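# Right the toppled nest block on the laser-marker worktable

## Task

Set the nest block, which has tipped over, back upright so it rests on the laser marker's worktable, and leave it standing there without the robot touching it.

## Robot and tools

Robot: two arms, left_arm and right_arm, each ending in a parallel two-finger gripper. left_arm sits on the +y side of the scene (arm names have nothing to do with which side of an image they appear on). Calibrated base positions in the scene frame: left_arm (-0.006, +0.242, +0.018) m, right_arm (+0.016, -0.287, +0.029) m, both almost unrotated, with +z up.

Frames: the scene frame has its origin at table-top height, halfway between the nominal bases, +x pointing out across the table and +z up. The table and the fixed head cameras use this frame. Everything about a hand (reported positions, orientations, Hand targets, offsets) uses that arm's own base frame. The gripper's fingers point along its local +z and spread along its local y. end_effector_position is the spot between the finger pads, about 1 cm short of the tips.

A row is 14 numbers, each in [-1, 1], always all 14 even if one arm stays still: left_arm dx, dy, dz, rx, ry, rz, opening, then right_arm in the same order. dx to rz are offsets, not poses: they are measured from where that arm's Hand target stood when the action or call began, along that arm's base axes, with 1.0 meaning 0.6 m for dx/dy/dz or 180 degrees for the rotation. rx, ry, rz form a single rotation vector applied about the Hand target's position. Sending the same offset twice moves the hand twice. opening is absolute: +1 fully open (0.094 m), -1 shut. An all-zero pose part re-requests the current Hand target; for a gripper you want unchanged, resend its current opening, since 0 is a real command (half open).

execute_actions(actions, cameras): actions is a list of actions; each action is a list of up to 15 rows, one per 1/30 s step, and the last row is held until the action's 15 steps (0.5 s) are over. Every row in an action counts from the same start pose. An empty list just reports state and images. cameras picks images: omitted, null or ["all"] gives all; [] gives none; names are cam_head_left and cam_head_right (both 672x504).

move(target, speed, blend, opening_speed, blocking, cameras): drives each gripper in a straight line to the pose given by target, a single 14-number row or a list of up to 15 rows; every row is an offset from the Hand targets at the move's start, not from the previous row. speed is m/s, 0.002 to 0.5 (default 0.25), one value or one per target; turning is capped at twice that in rad/s. blend (m) rounds corners in a list. opening_speed (0.2 or more, per second on the -1..+1 scale) closes fingers gradually; use a low value when gripping something that could squash. blocking=false returns after 0.5 s while the move continues. Paths share a 10 s cap and ignore obstacles and the other arm. The result adds a move: line such as done, off_target, moving, held or fault, plus limits (paced = command clipped, held = a check held steps back).

wait(seconds 0 to 10) lets time pass holding commands. stop() brakes a running move. zoom_image(camera, region [x0, y0, x1, y1] in pixels, at most 504x504) enlarges part of the latest image of cam_head_left or cam_head_right. read_manual(section) only returns licence text. finished_scene(scene) ends the scene for good; call it only once the block stands upright on its own.

Reading results: Hand target is the last commanded pose after clipping, and the next offsets start from it. Each control step the command is clipped to 100 mm and 20 degrees from the measured hand, so a large offset may need several actions. Grippers often stop a centimetre or so from the target because of friction and weight; that is not contact. Resend the missing offset if needed. grip_measured reads opening on the command scale; when squeezing a rigid part it reads up to about 0.064 below the part's true width. To release, command well above grip_measured. grip_effort_nm is motor effort (negative closing), not pad force. Joint torques include gravity and carry offsets; joints 3 and 4 wrap past ±28 N m. Velocities within noise are omitted.

Cautions: fast moves lag, overshoot and hit harder; targets far beyond a contact press harder, so approach contacts slowly and, after pressing, pull the target back past the hand. Do not release the block while it is moving, drop it, knock it off the table (that fails the task), or let the arms or grippers collide. Route paths away from an arm's own base, which can flip its shoulder posture. Holding loads, stretching out or pushing against something heats motors: MOTOR HOT at 85 °C, and at 100 °C the arm goes limp for 30 s or more. Occasional brief tugs on a held part or pushes on loose objects can happen; check the block after them. Thinking time lets the simulation run, so keep replies short while a move is running.

Each tool is called after "Request:" as name([rows], argument=value, ...), one row to a line, values as JSON.

## Session

Request:
execute_actions(actions=[])

Request:
zoom_image(camera="cam_head_left", region=[290, 160, 500, 340])

Scene clock: 0.00 s.
left_arm: end_effector_position=(+0.2922, -0.1681, +0.1052) grip_measured=+1.000 grip_effort_nm=n/a end_effector_quat_wxyz=(+0.089, +0.059, +0.994, +0.024) | right_arm: end_effector_position=(+0.8399, -0.0849, +0.1767) grip_measured=+1.000 grip_effort_nm=n/a end_effector_quat_wxyz=(-0.478, +0.627, -0.610, -0.076)
Joint positions: left_arm=[-0.587 1.229 0.789 -1.001 -0.131 -0.461 0.094] | right_arm=[-0.263 2.507 2.592 -1.155 -0.92 -1.608 0.094]
Joint velocities: within noise
Joint torques (N m): no reading
Heat: left arm: hottest waist 24 °C; right arm: hottest waist 24 °C.
Hand target: left_arm +0.3016, -0.1743, +0.1167; +0.103, +0.057, +0.993, +0.016 | right_arm +0.8434, -0.0859, +0.1749; -0.480, +0.628, -0.609, -0.073
Tool commands: left_gripper/opening=+1.0 right_gripper/opening=+1.0

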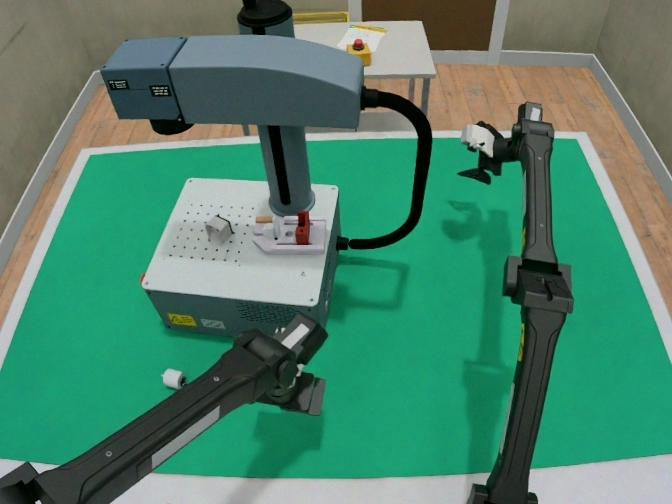

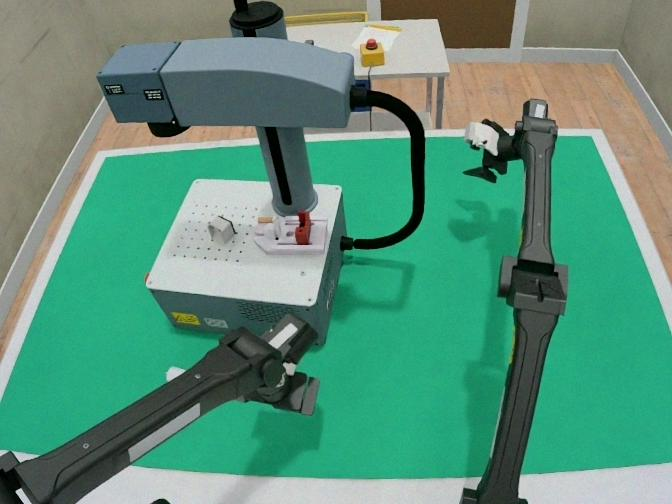

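Scaled by 2.400 from the camera's 672x504 image, which has a finer 960x720 frame.

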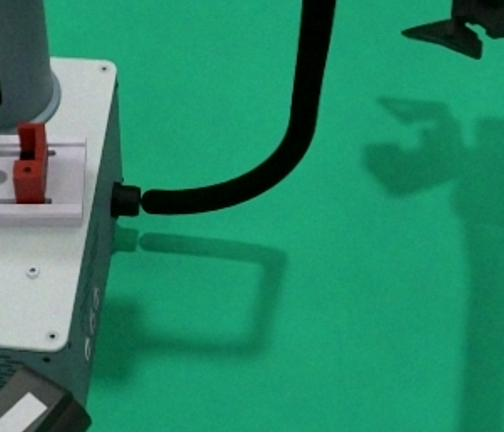

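Request:
zoom_image(camera="cam_head_left", region=[135, 170, 345, 350])

Request:
zoom_image(camera="cam_head_left", region=[240, 195, 340, 285])

Request:
zoom_image(camera="cam_head_left", region=[130, 340, 340, 460])

Request:
zoom_image(camera="cam_head_right", region=[130, 340, 340, 460])

Scaled by 2.400 from the camera's 672x504 image, which has a finer 960x720 frame.

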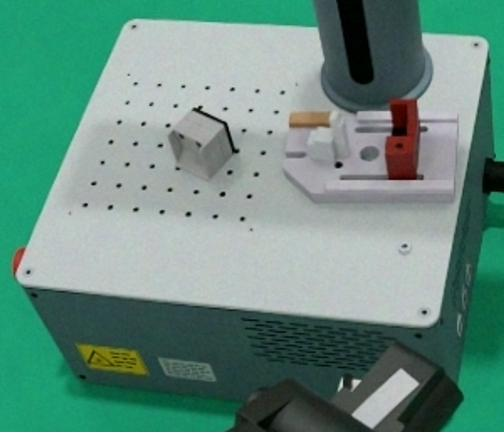

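Scaled by 5.040 from the camera's 672x504 image, which has a finer 960x720 frame.

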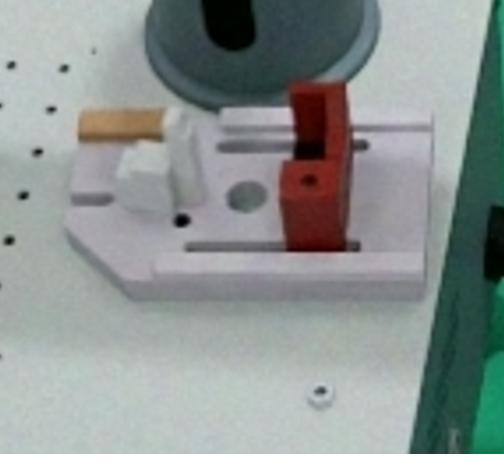

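Scaled by 2.400 from the camera's 672x504 image, which has a finer 960x720 frame.

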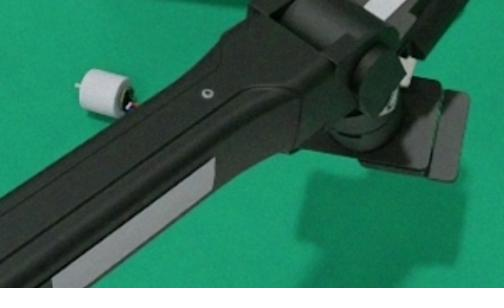

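Scaled by 2.400 from the camera's 672x504 image, which has a finer 960x720 frame.

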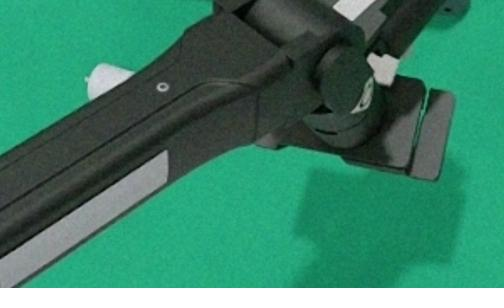

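Request:
zoom_image(camera="cam_head_left", region=[250, 205, 300, 255])

Request:
zoom_image(camera="cam_head_right", region=[250, 205, 300, 255])

Request:
zoom_image(camera="cam_head_left", region=[285, 200, 325, 255])

Request:
zoom_image(camera="cam_head_right", region=[285, 200, 325, 255])

Request:
zoom_image(camera="cam_head_left", region=[195, 205, 245, 255])

Scaled by 10.080 from the camera's 672x504 image, which has a finer 960x720 frame.

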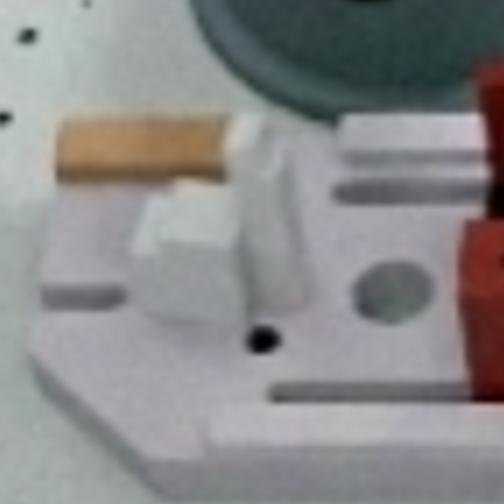

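Scaled by 10.080 from the camera's 672x504 image, which has a finer 960x720 frame.

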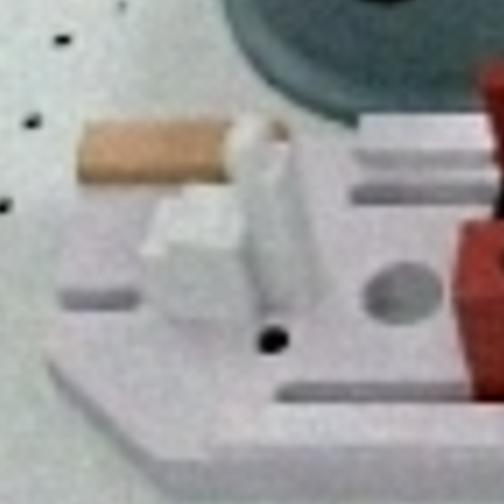

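Scaled by 9.164 from the camera's 672x504 image, which has a finer 960x720 frame.

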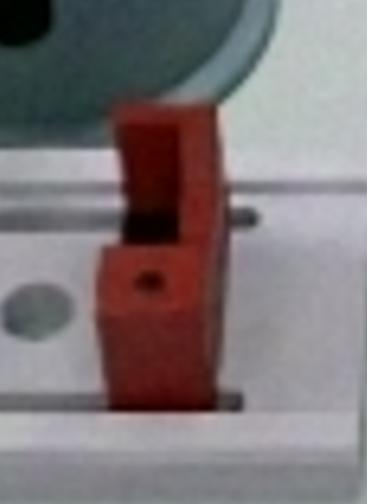

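Scaled by 9.164 from the camera's 672x504 image, which has a finer 960x720 frame.

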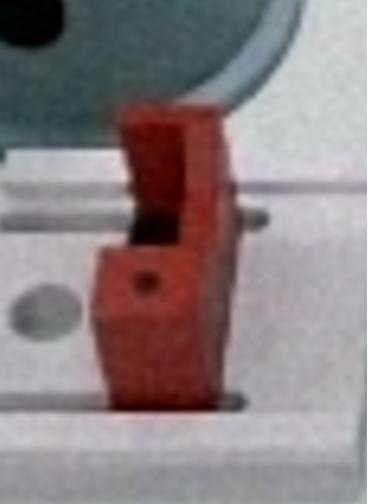

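Scaled by 10.080 from the camera's 672x504 image, which has a finer 960x720 frame.

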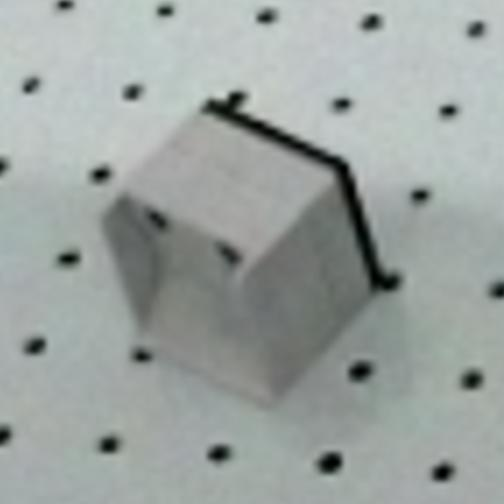

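Request:
move(target=[-0.1,0.5,0.3,0,0,0,1,0,0,0,0,0,0,1])

Request:
zoom_image(camera="cam_head_left", region=[130, 200, 350, 390])

Request:
zoom_image(camera="cam_head_left", region=[255, 205, 295, 245])

Scene clock: 4.83 s.
left_arm: end_effector_position=(+0.2311, +0.1158, +0.2676) grip_measured=+1.000 grip_effort_nm=0.056 end_effector_quat_wxyz=(+0.077, +0.058, +0.995, +0.000) | right_arm: end_effector_position=(+0.8399, -0.0849, +0.1767) grip_measured=+1.000 grip_effort_nm=-0.022 end_effector_quat_wxyz=(-0.478, +0.627, -0.610, -0.076)
Joint positions: left_arm=[0.522 0.919 1.019 -1.54 0.084 0.633 0.094] | right_arm=[-0.263 2.507 2.592 -1.155 -0.92 -1.608 0.094]
Joint torques (N m): left_arm=[2.02 -4.13 13.76 0.35 0.08 0.14] | right_arm=[1.14 -25.41 13.33 1.03 -0.83 0.01]
Hand target: left_arm +0.2416, +0.1257, +0.2968; +0.103, +0.057, +0.993, +0.016 | right_arm +0.8434, -0.0859, +0.1749; -0.480, +0.628, -0.609, -0.073
Off the commanded pose: left_arm 0.032 m, 3 deg | right_arm 0.004 m, 1 deg.
move: off_target (left_arm)

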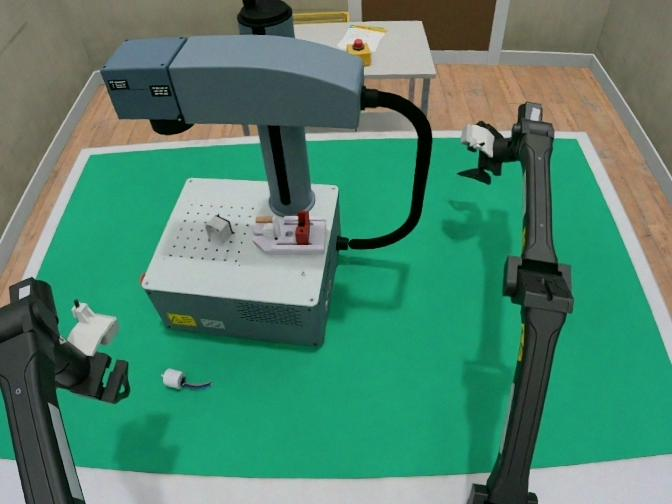

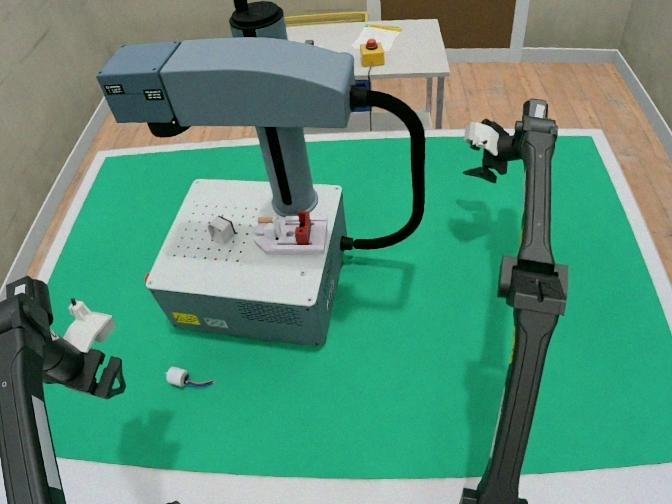

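Scaled by 2.291 from the camera's 672x504 image, which has a finer 960x720 frame.

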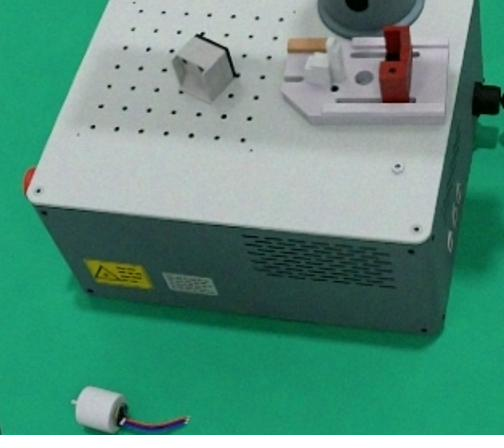

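Scaled by 12.600 from the camera's 672x504 image, which has a finer 960x720 frame.

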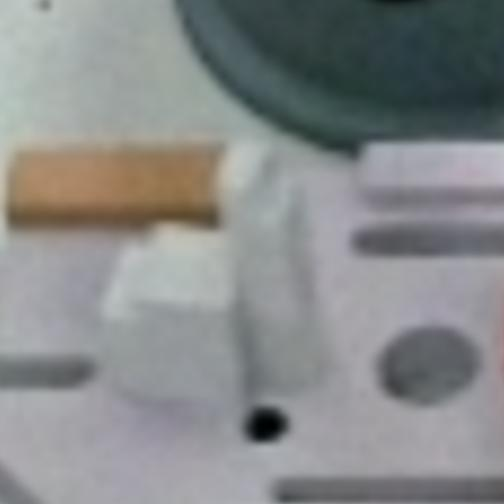

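Request:
zoom_image(camera="cam_head_left", region=[260, 213, 284, 240])

Request:
zoom_image(camera="cam_head_right", region=[262, 213, 286, 240])

Scaled by 18.667 from the camera's 672x504 image, which has a finer 960x720 frame.

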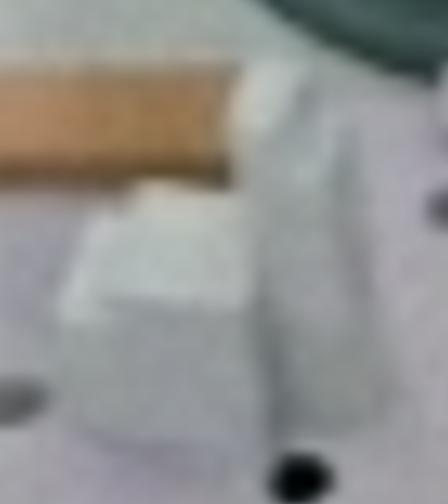

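Scaled by 18.667 from the camera's 672x504 image, which has a finer 960x720 frame.

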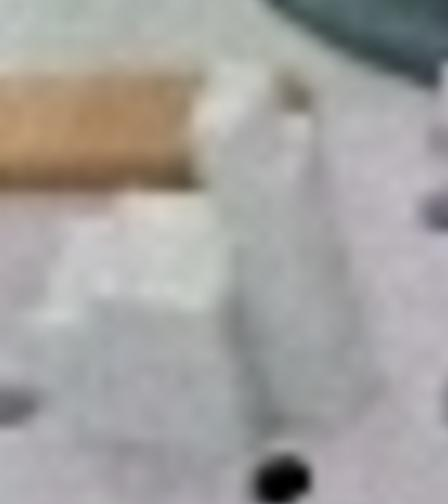

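Request:
zoom_image(camera="cam_head_left", region=[60, 130, 320, 260])

Request:
zoom_image(camera="cam_head_left", region=[320, 120, 640, 300])

Request:
zoom_image(camera="cam_head_left", region=[300, 280, 640, 480])

Request:
zoom_image(camera="cam_head_left", region=[0, 280, 340, 500])

Request:
zoom_image(camera="cam_head_right", region=[130, 120, 350, 350])

Scaled by 1.938 from the camera's 672x504 image, which has a finer 960x720 frame.

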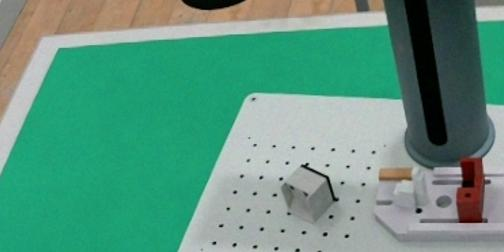

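Scaled by 1.575 from the camera's 672x504 image, which has a finer 960x720 frame.

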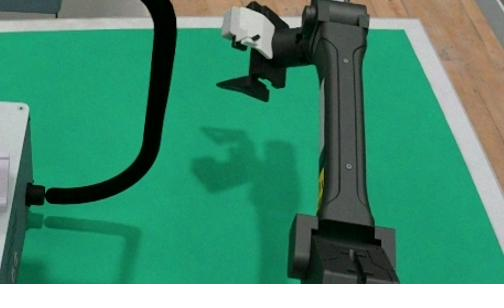

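Scaled by 1.482 from the camera's 672x504 image, which has a finer 960x720 frame.

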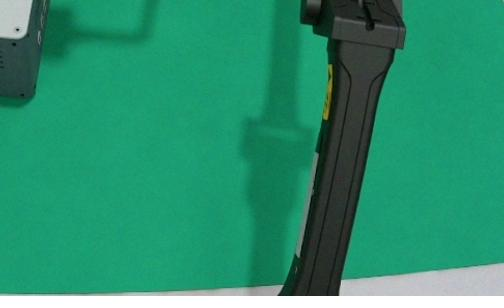

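Scaled by 1.482 from the camera's 672x504 image, which has a finer 960x720 frame.

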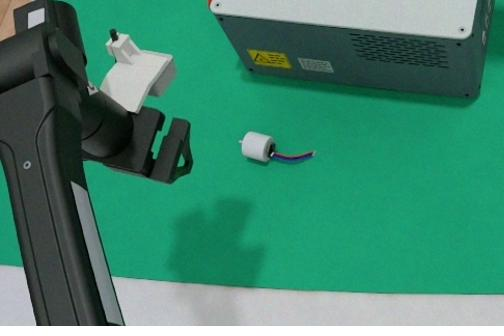

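Scaled by 2.191 from the camera's 672x504 image, which has a finer 960x720 frame.

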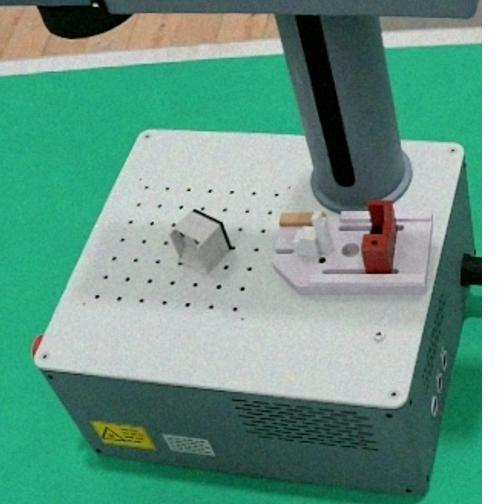

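Request:
move([
  [0.25,-0.25,0.06,-0.028,-0.267,0.027,0.2,0,0,0,0,0,0,1],
  [0.431,-0.468,0.02,-0.028,-0.267,0.027,0.2,0,0,0,0,0,0,1],
], speed=0.3, blend=0.05)

Request:
zoom_image(camera="cam_head_left", region=[200, 180, 360, 340])

Request:
zoom_image(camera="cam_head_right", region=[200, 180, 360, 340])

Scene clock: 15.93 s.
left_arm: end_effector_position=(+0.4809, -0.1428, +0.2678) grip_measured=+0.202 grip_effort_nm=-0.042 end_effector_quat_wxyz=(+0.466, +0.010, +0.885, +0.017) | right_arm: end_effector_position=(+0.8399, -0.0849, +0.1767) grip_measured=+1.000 grip_effort_nm=-0.012 end_effector_quat_wxyz=(-0.478, +0.627, -0.610, -0.076)
Joint positions: left_arm=[-0.406 1.181 0.924 -0.389 -0.352 -0.207 0.056] | right_arm=[-0.263 2.507 2.592 -1.155 -0.92 -1.608 0.094]
Joint torques (N m): left_arm=[-0.15 -8.76 14.43 2.61 -0.33 -0.07] | right_arm=[0.5 -25.11 13.37 1.2 -0.81 0.01]
Heat: left arm: hottest elbow 31 °C; right arm: hottest shoulder 27 °C.
Hand target: left_arm +0.5002, -0.1552, +0.3089; +0.500, +0.000, +0.866, +0.000 | right_arm +0.8434, -0.0859, +0.1749; -0.480, +0.628, -0.609, -0.073
Off the commanded pose: left_arm 0.047 m, 5 deg | right_arm 0.004 m, 1 deg.
move: off_target (left_arm)

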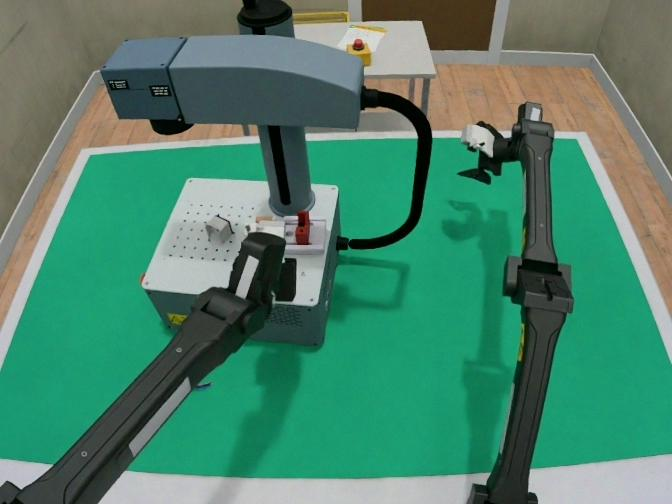

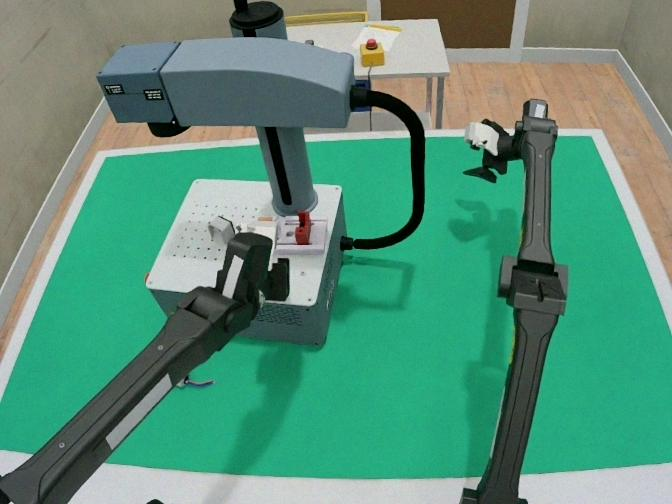

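Scaled by 3.150 from the camera's 672x504 image, which has a finer 960x720 frame.

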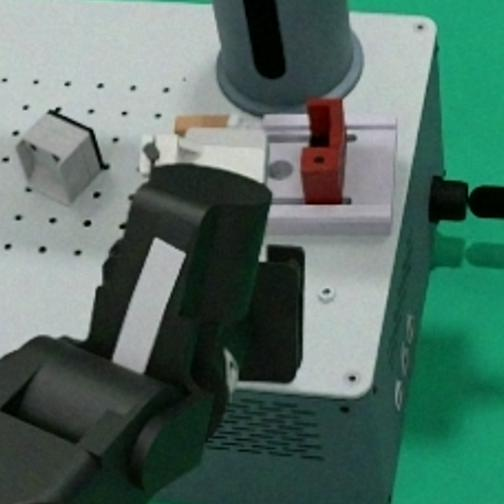

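Scaled by 3.150 from the camera's 672x504 image, which has a finer 960x720 frame.

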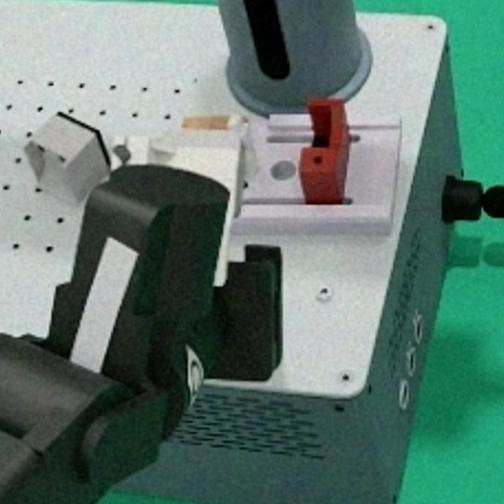

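Request:
move(target=[0.11,-0.005,0.07,0.26,0.26,-0.45,0.2,0,0,0,0,0,0,1], speed=0.3)

Request:
zoom_image(camera="cam_head_left", region=[220, 150, 340, 270])

Request:
zoom_image(camera="cam_head_right", region=[220, 150, 340, 270])

Scene clock: 22.70 s.
left_arm: end_effector_position=(+0.4937, -0.1322, +0.3234) grip_measured=+0.202 grip_effort_nm=-0.042 end_effector_quat_wxyz=(+0.029, +0.699, +0.715, +0.016) | right_arm: end_effector_position=(+0.8399, -0.0849, +0.1767) grip_measured=+1.000 grip_effort_nm=-0.022 end_effector_quat_wxyz=(-0.478, +0.627, -0.610, -0.076)
Joint positions: left_arm=[-0.26 1.647 1.821 -1.677 0.001 1.288 0.056] | right_arm=[-0.263 2.507 2.592 -1.155 -0.92 -1.608 0.094]
Joint torques (N m): left_arm=[-0.44 -3.78 25.36 0.23 -0.14 0.15] | right_arm=[2.02 -25.88 13.15 1.42 -0.82 0]
Heat: left arm: hottest elbow 37 °C; right arm: hottest shoulder 28 °C.
Hand target: left_arm +0.5662, -0.1580, +0.3509; -0.001, +0.708, +0.707, +0.000 | right_arm +0.8434, -0.0859, +0.1749; -0.480, +0.628, -0.609, -0.073
Off the commanded pose: left_arm 0.082 m, 4 deg | right_arm 0.004 m, 1 deg.
joint sent to its limit (left arm) — joint 4 (wrist pitch), lower limit. The joint targets are off in position and orientation.
move: off_target (left_arm)

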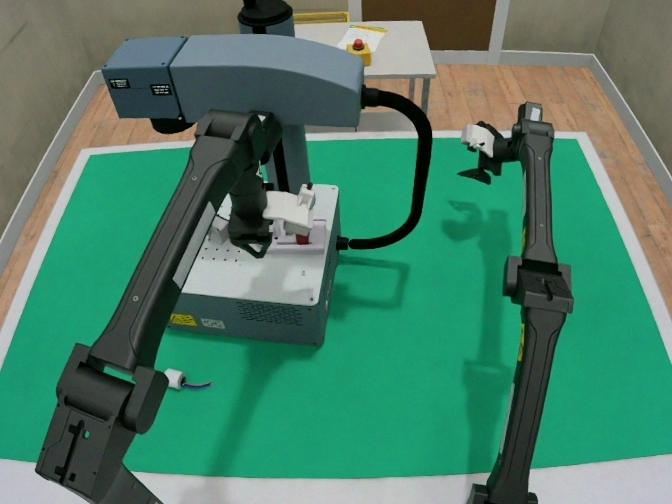

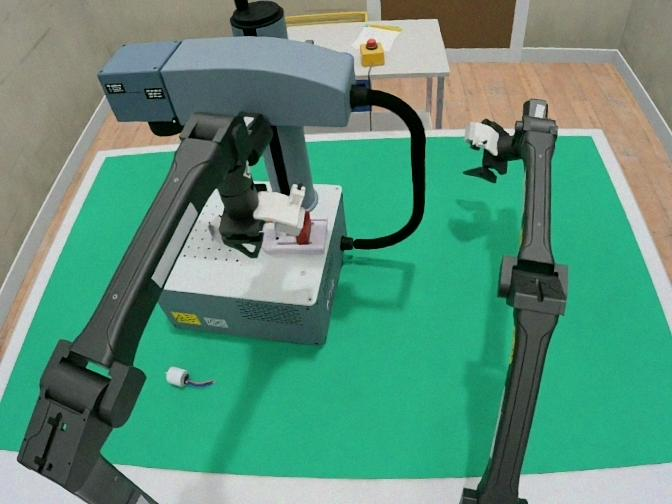

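Scaled by 4.200 from the camera's 672x504 image, which has a finer 960x720 frame.

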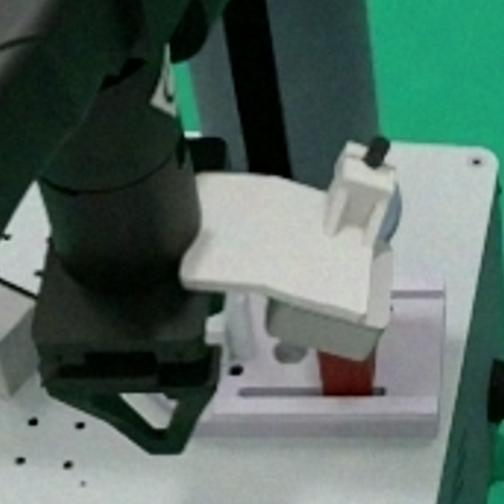

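Scaled by 4.200 from the camera's 672x504 image, which has a finer 960x720 frame.

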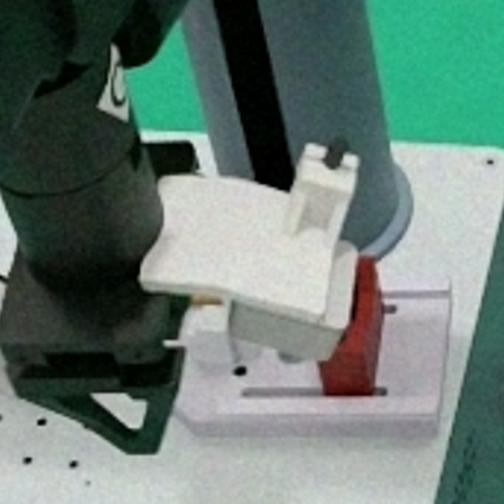

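Request:
move(target=[0.0,0,-0.1,0,0,0,0.2,0,0,0,0,0,0,1], speed=0.1)

Request:
zoom_image(camera="cam_head_left", region=[220, 150, 340, 270])

Request:
zoom_image(camera="cam_head_right", region=[220, 150, 340, 270])

Scene clock: 24.53 s.
left_arm: end_effector_position=(+0.4950, -0.1325, +0.3202) grip_measured=+0.202 grip_effort_nm=-0.042 end_effector_quat_wxyz=(+0.026, +0.699, +0.714, +0.014) | right_arm: end_effector_position=(+0.8399, -0.0849, +0.1767) grip_measured=+1.000 grip_effort_nm=-0.017 end_effector_quat_wxyz=(-0.478, +0.627, -0.610, -0.076)
Joint positions: left_arm=[-0.26 1.654 1.821 -1.677 0.001 1.29 0.056] | right_arm=[-0.263 2.507 2.592 -1.155 -0.92 -1.608 0.094]
Joint torques (N m): left_arm=[-0.5 1.08 20.6 0.29 -0.13 0.14] | right_arm=[1.61 -24.88 13.34 1.37 -0.79 0.01]
Hand target: left_arm +0.5662, -0.1580, +0.2908; -0.002, +0.708, +0.707, +0.000 | right_arm +0.8434, -0.0859, +0.1749; -0.480, +0.628, -0.609, -0.073
Off the commanded pose: left_arm 0.081 m, 4 deg | right_arm 0.004 m, 1 deg.
joint sent to its limit (left arm) — joint 4 (wrist pitch), lower limit. The joint targets are off in position, not in orientation.
move: off_target (left_arm)

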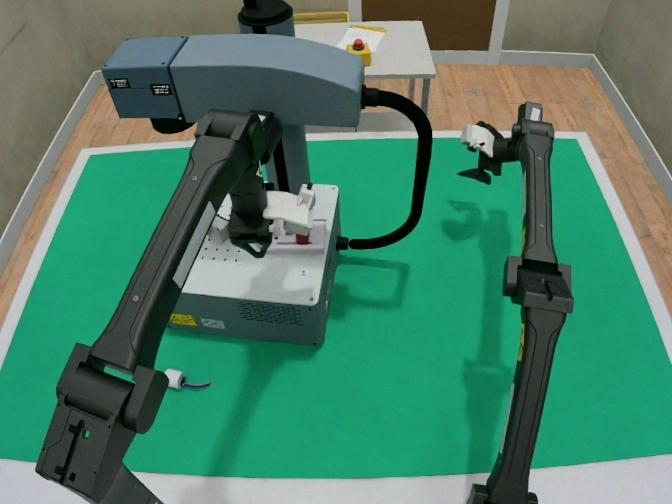

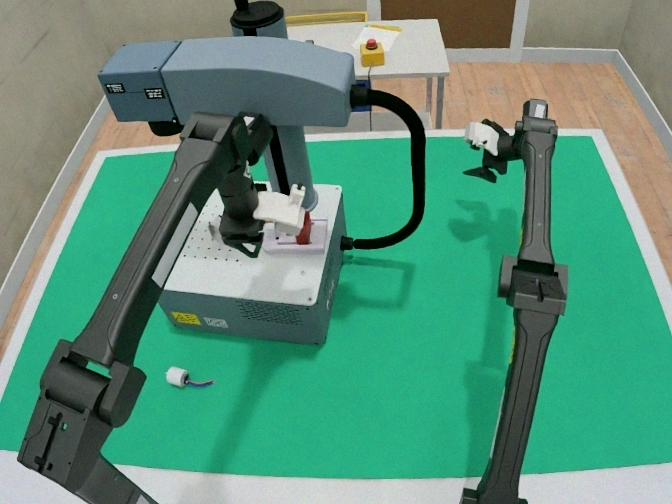

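Scaled by 4.200 from the camera's 672x504 image, which has a finer 960x720 frame.

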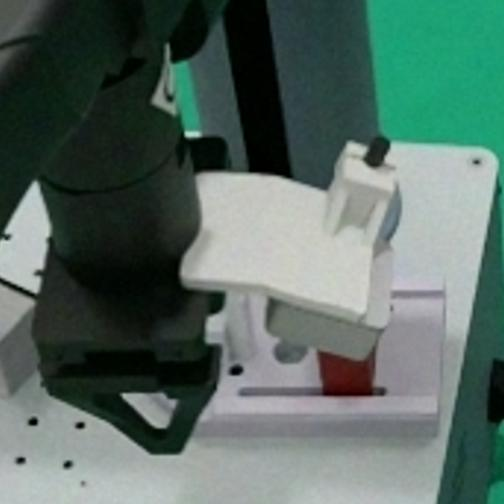

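Scaled by 4.200 from the camera's 672x504 image, which has a finer 960x720 frame.

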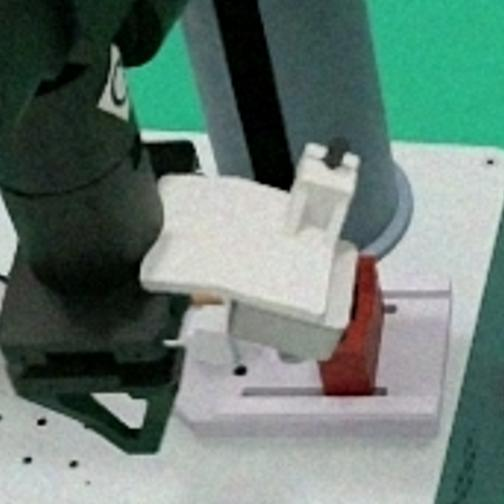

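Request:
move(target=[-0.22,0.04,0.05,0,0,0,0.2,0,0,0,0,0,0,1], speed=0.15)

Scene clock: 26.67 s.
left_arm: end_effector_position=(+0.4392, -0.1294, +0.3224) grip_measured=+0.202 grip_effort_nm=-0.042 end_effector_quat_wxyz=(+0.018, +0.706, +0.708, +0.010) | right_arm: end_effector_position=(+0.8399, -0.0849, +0.1767) grip_measured=+1.000 grip_effort_nm=-0.027 end_effector_quat_wxyz=(-0.478, +0.627, -0.610, -0.076)
Joint positions: left_arm=[-0.286 1.519 1.666 -1.677 0 1.283 0.056] | right_arm=[-0.263 2.507 2.592 -1.155 -0.92 -1.608 0.094]
Joint torques (N m): left_arm=[-0.73 -13.63 7.54 0.23 -0.12 -0.06] | right_arm=[1.32 -25.23 13.57 1.58 -0.81 -0.01]
Hand target: left_arm +0.4342, -0.1342, +0.3208; -0.002, +0.708, +0.706, +0.000 | right_arm +0.8434, -0.0859, +0.1749; -0.480, +0.628, -0.609, -0.073
Off the commanded pose: left_arm 0.007 m, 2 deg | right_arm 0.004 m, 1 deg.
joint sent to its limit (left arm) — joint 4 (wrist pitch), lower limit. The joint targets still meet the commanded pose.
move: done

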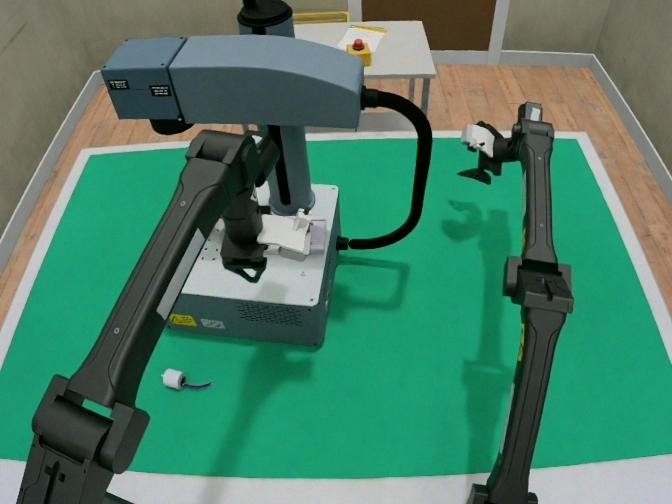

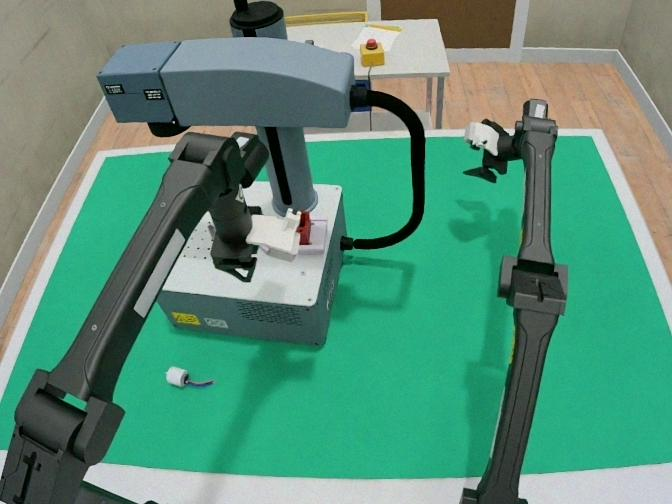

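Request:
zoom_image(camera="cam_head_left", region=[200, 210, 320, 330])

Request:
zoom_image(camera="cam_head_right", region=[200, 210, 320, 330])

Scaled by 4.200 from the camera's 672x504 image, which has a finer 960x720 frame.

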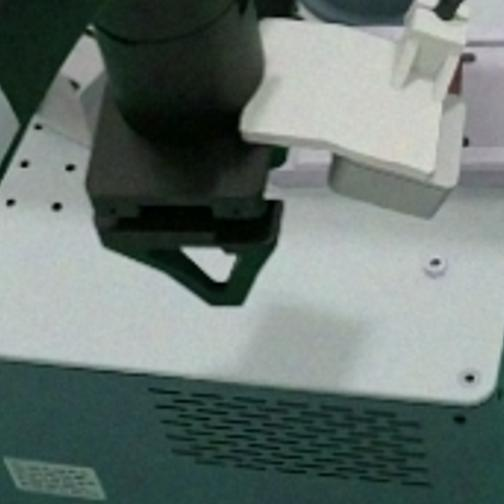

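Scaled by 4.200 from the camera's 672x504 image, which has a finer 960x720 frame.

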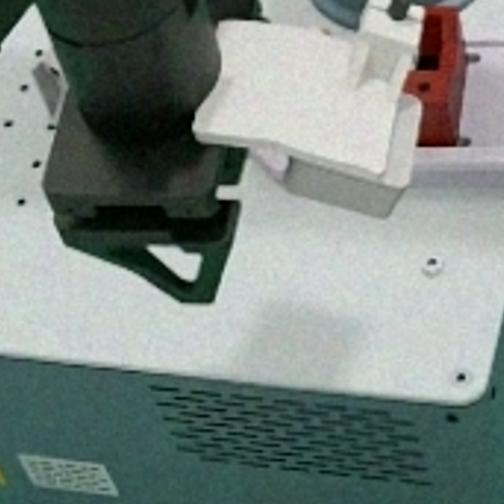

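Request:
move([
  [-0.02,0.14,-0.03,-0.306,0,0,0.2,0,0,0,0,0,0,1],
  [0.22,0.14,-0.06,-0.306,0,0,0.2,0,0,0,0,0,0,1],
], speed=0.2)

Request:
zoom_image(camera="cam_head_left", region=[200, 150, 340, 290])

Request:
zoom_image(camera="cam_head_right", region=[200, 150, 340, 290])

Scene clock: 34.30 s.
left_arm: end_effector_position=(+0.5527, -0.0459, +0.2629) grip_measured=+0.202 grip_effort_nm=-0.042 end_effector_quat_wxyz=(+0.324, +0.612, +0.642, -0.328) | right_arm: end_effector_position=(+0.8399, -0.0849, +0.1767) grip_measured=+1.000 grip_effort_nm=-0.027 end_effector_quat_wxyz=(-0.478, +0.627, -0.610, -0.076)
Joint positions: left_arm=[0.171 1.858 1.751 -1.678 0.942 1.803 0.056] | right_arm=[-0.263 2.507 2.592 -1.155 -0.92 -1.608 0.094]
Joint torques (N m): left_arm=[-0.44 -17.79 12.68 -0.18 0.44 -0.07] | right_arm=[1.55 -25.29 13.3 1.29 -0.79 0.01]
Hand target: left_arm +0.5662, -0.0501, +0.2848; +0.326, +0.628, +0.626, -0.327 | right_arm +0.8434, -0.0859, +0.1749; -0.480, +0.628, -0.609, -0.073
Off the commanded pose: left_arm 0.026 m, 3 deg | right_arm 0.004 m, 1 deg.
joint sent to its limit (left arm) — joint 4 (wrist pitch), lower limit. The joint targets still meet the commanded pose.
move: off_target (left_arm)

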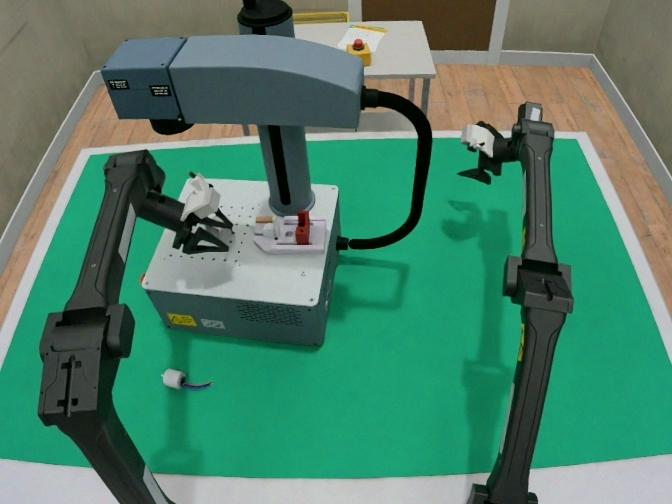

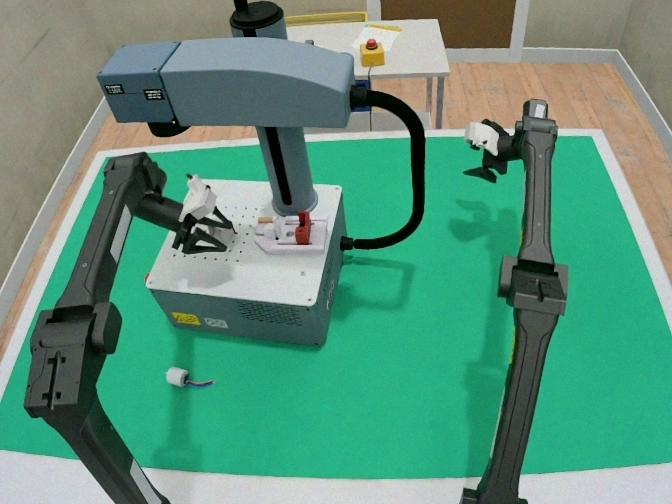

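Scaled by 3.600 from the camera's 672x504 image, which has a finer 960x720 frame.

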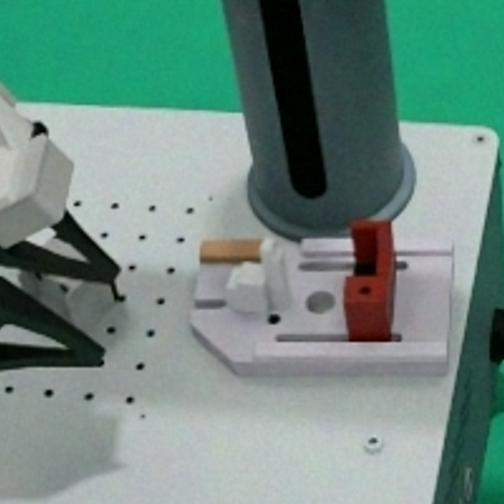

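Scaled by 3.600 from the camera's 672x504 image, which has a finer 960x720 frame.

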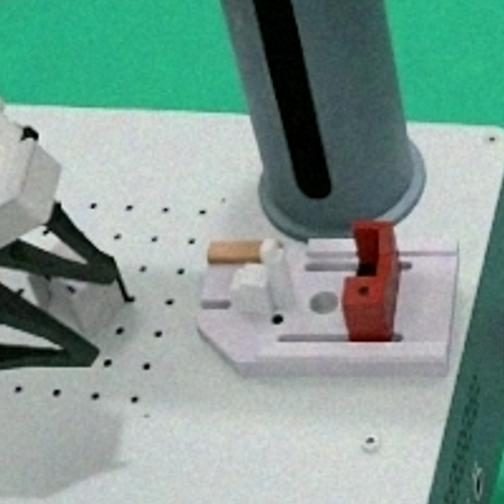

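Request:
move(target=[0.147,0,0.006,-0.044,0,0,0.2,0,0,0,0,0,0,1], speed=0.08)

Request:
zoom_image(camera="cam_head_left", region=[200, 150, 340, 290])

Request:
zoom_image(camera="cam_head_right", region=[200, 150, 340, 290])

Scene clock: 38.57 s.
left_arm: end_effector_position=(+0.6431, -0.0433, +0.2658) grip_measured=+0.202 grip_effort_nm=-0.037 end_effector_quat_wxyz=(+0.385, +0.574, +0.634, -0.347) | right_arm: end_effector_position=(+0.8399, -0.0849, +0.1767) grip_measured=+1.000 grip_effort_nm=-0.017 end_effector_quat_wxyz=(-0.478, +0.627, -0.610, -0.076)
Joint positions: left_arm=[0.171 2.077 2.051 -1.678 1.084 1.724 0.056] | right_arm=[-0.263 2.507 2.592 -1.155 -0.92 -1.608 0.094]
Joint torques (N m): left_arm=[-0.62 -20.84 12.96 -0.09 0.55 -0.07] | right_arm=[0.85 -25.7 13.31 1.29 -0.8 0.01]
Hand target: left_arm +0.6543, -0.0501, +0.2883; +0.368, +0.604, +0.602, -0.369 | right_arm +0.8434, -0.0859, +0.1749; -0.480, +0.628, -0.609, -0.073
Off the commanded pose: left_arm 0.026 m, 6 deg | right_arm 0.004 m, 1 deg.
joint sent to its limit (left arm) — joint 4 (wrist pitch), lower limit. The joint targets are off in orientation, not in position.
move: off_target (left_arm)

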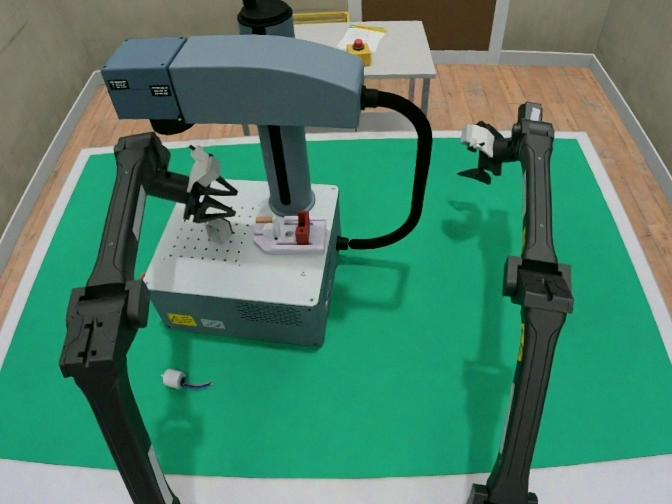

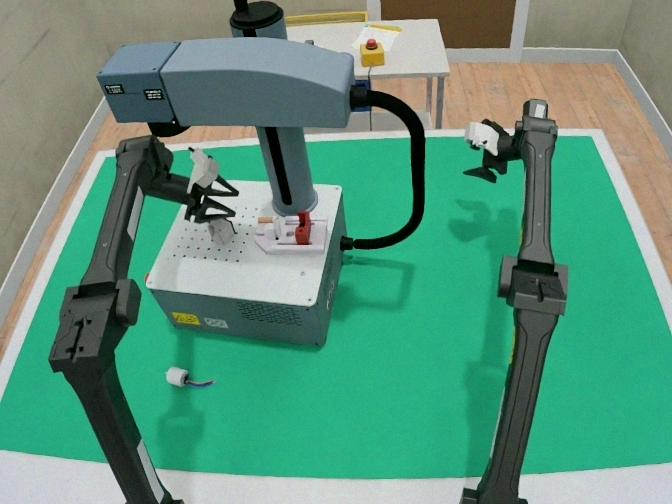

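Scaled by 3.600 from the camera's 672x504 image, which has a finer 960x720 frame.

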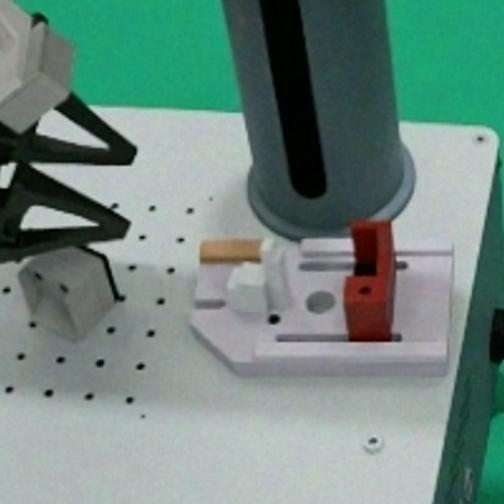

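Scaled by 3.600 from the camera's 672x504 image, which has a finer 960x720 frame.

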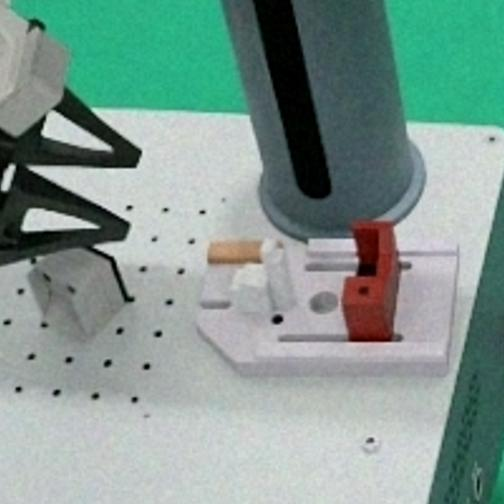

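Request:
move(target=[-0.013,-0.075,-0.045,0,0,0,0.2,0,0,0,0,0,0,1], speed=0.08)

Request:
zoom_image(camera="cam_head_left", region=[220, 170, 320, 270])

Request:
zoom_image(camera="cam_head_right", region=[220, 170, 320, 270])

Scene clock: 40.90 s.
left_arm: end_effector_position=(+0.6416, -0.0902, +0.2505) grip_measured=+0.202 grip_effort_nm=-0.046 end_effector_quat_wxyz=(+0.366, +0.591, +0.616, -0.370) | right_arm: end_effector_position=(+0.8399, -0.0849, +0.1767) grip_measured=+1.000 grip_effort_nm=-0.027 end_effector_quat_wxyz=(-0.478, +0.627, -0.610, -0.076)
Joint positions: left_arm=[0.098 2.103 2.051 -1.678 1.087 1.724 0.056] | right_arm=[-0.263 2.507 2.592 -1.155 -0.92 -1.608 0.094]
Joint torques (N m): left_arm=[0.09 -21.01 10.45 -0.1 0.54 0.14] | right_arm=[0.85 -25.05 13.48 1.32 -0.75 0.01]
Hand target: left_arm +0.6466, -0.0950, +0.2613; +0.368, +0.604, +0.603, -0.369 | right_arm +0.8434, -0.0859, +0.1749; -0.480, +0.628, -0.609, -0.073
Off the commanded pose: left_arm 0.013 m, 2 deg | right_arm 0.004 m, 1 deg.
joint sent to its limit (left arm) — joint 4 (wrist pitch), lower limit. The joint targets still meet the commanded pose.
move: off_target (left_arm)

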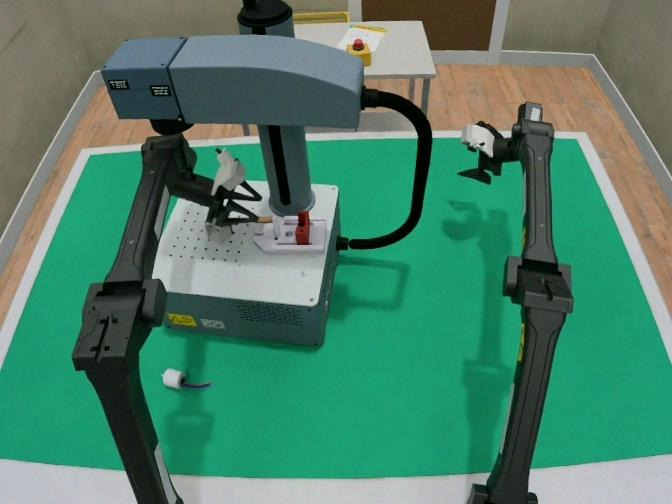

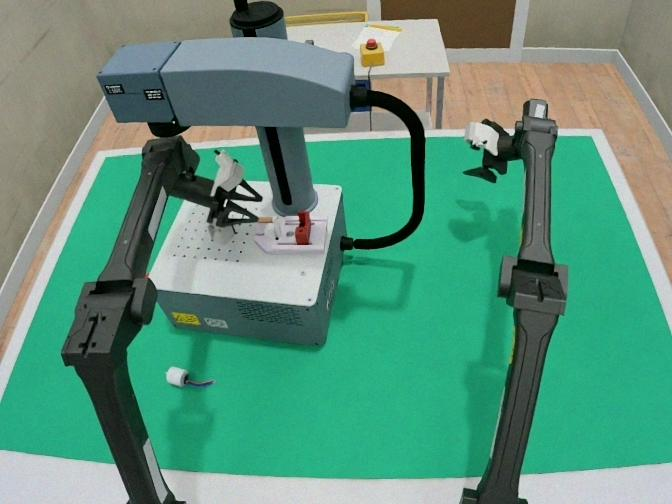

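Scaled by 5.040 from the camera's 672x504 image, which has a finer 960x720 frame.

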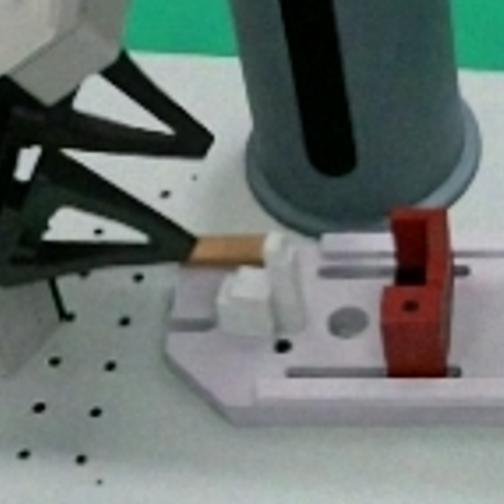

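Scaled by 5.040 from the camera's 672x504 image, which has a finer 960x720 frame.

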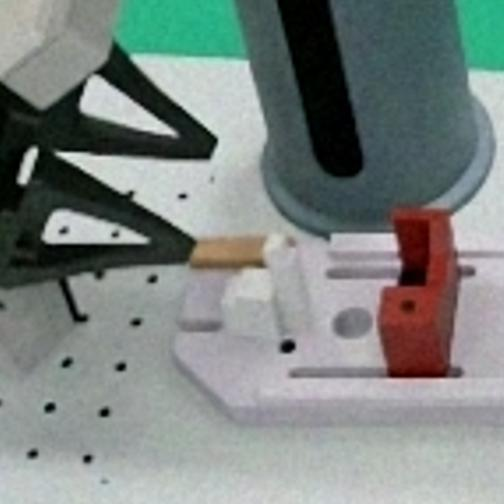

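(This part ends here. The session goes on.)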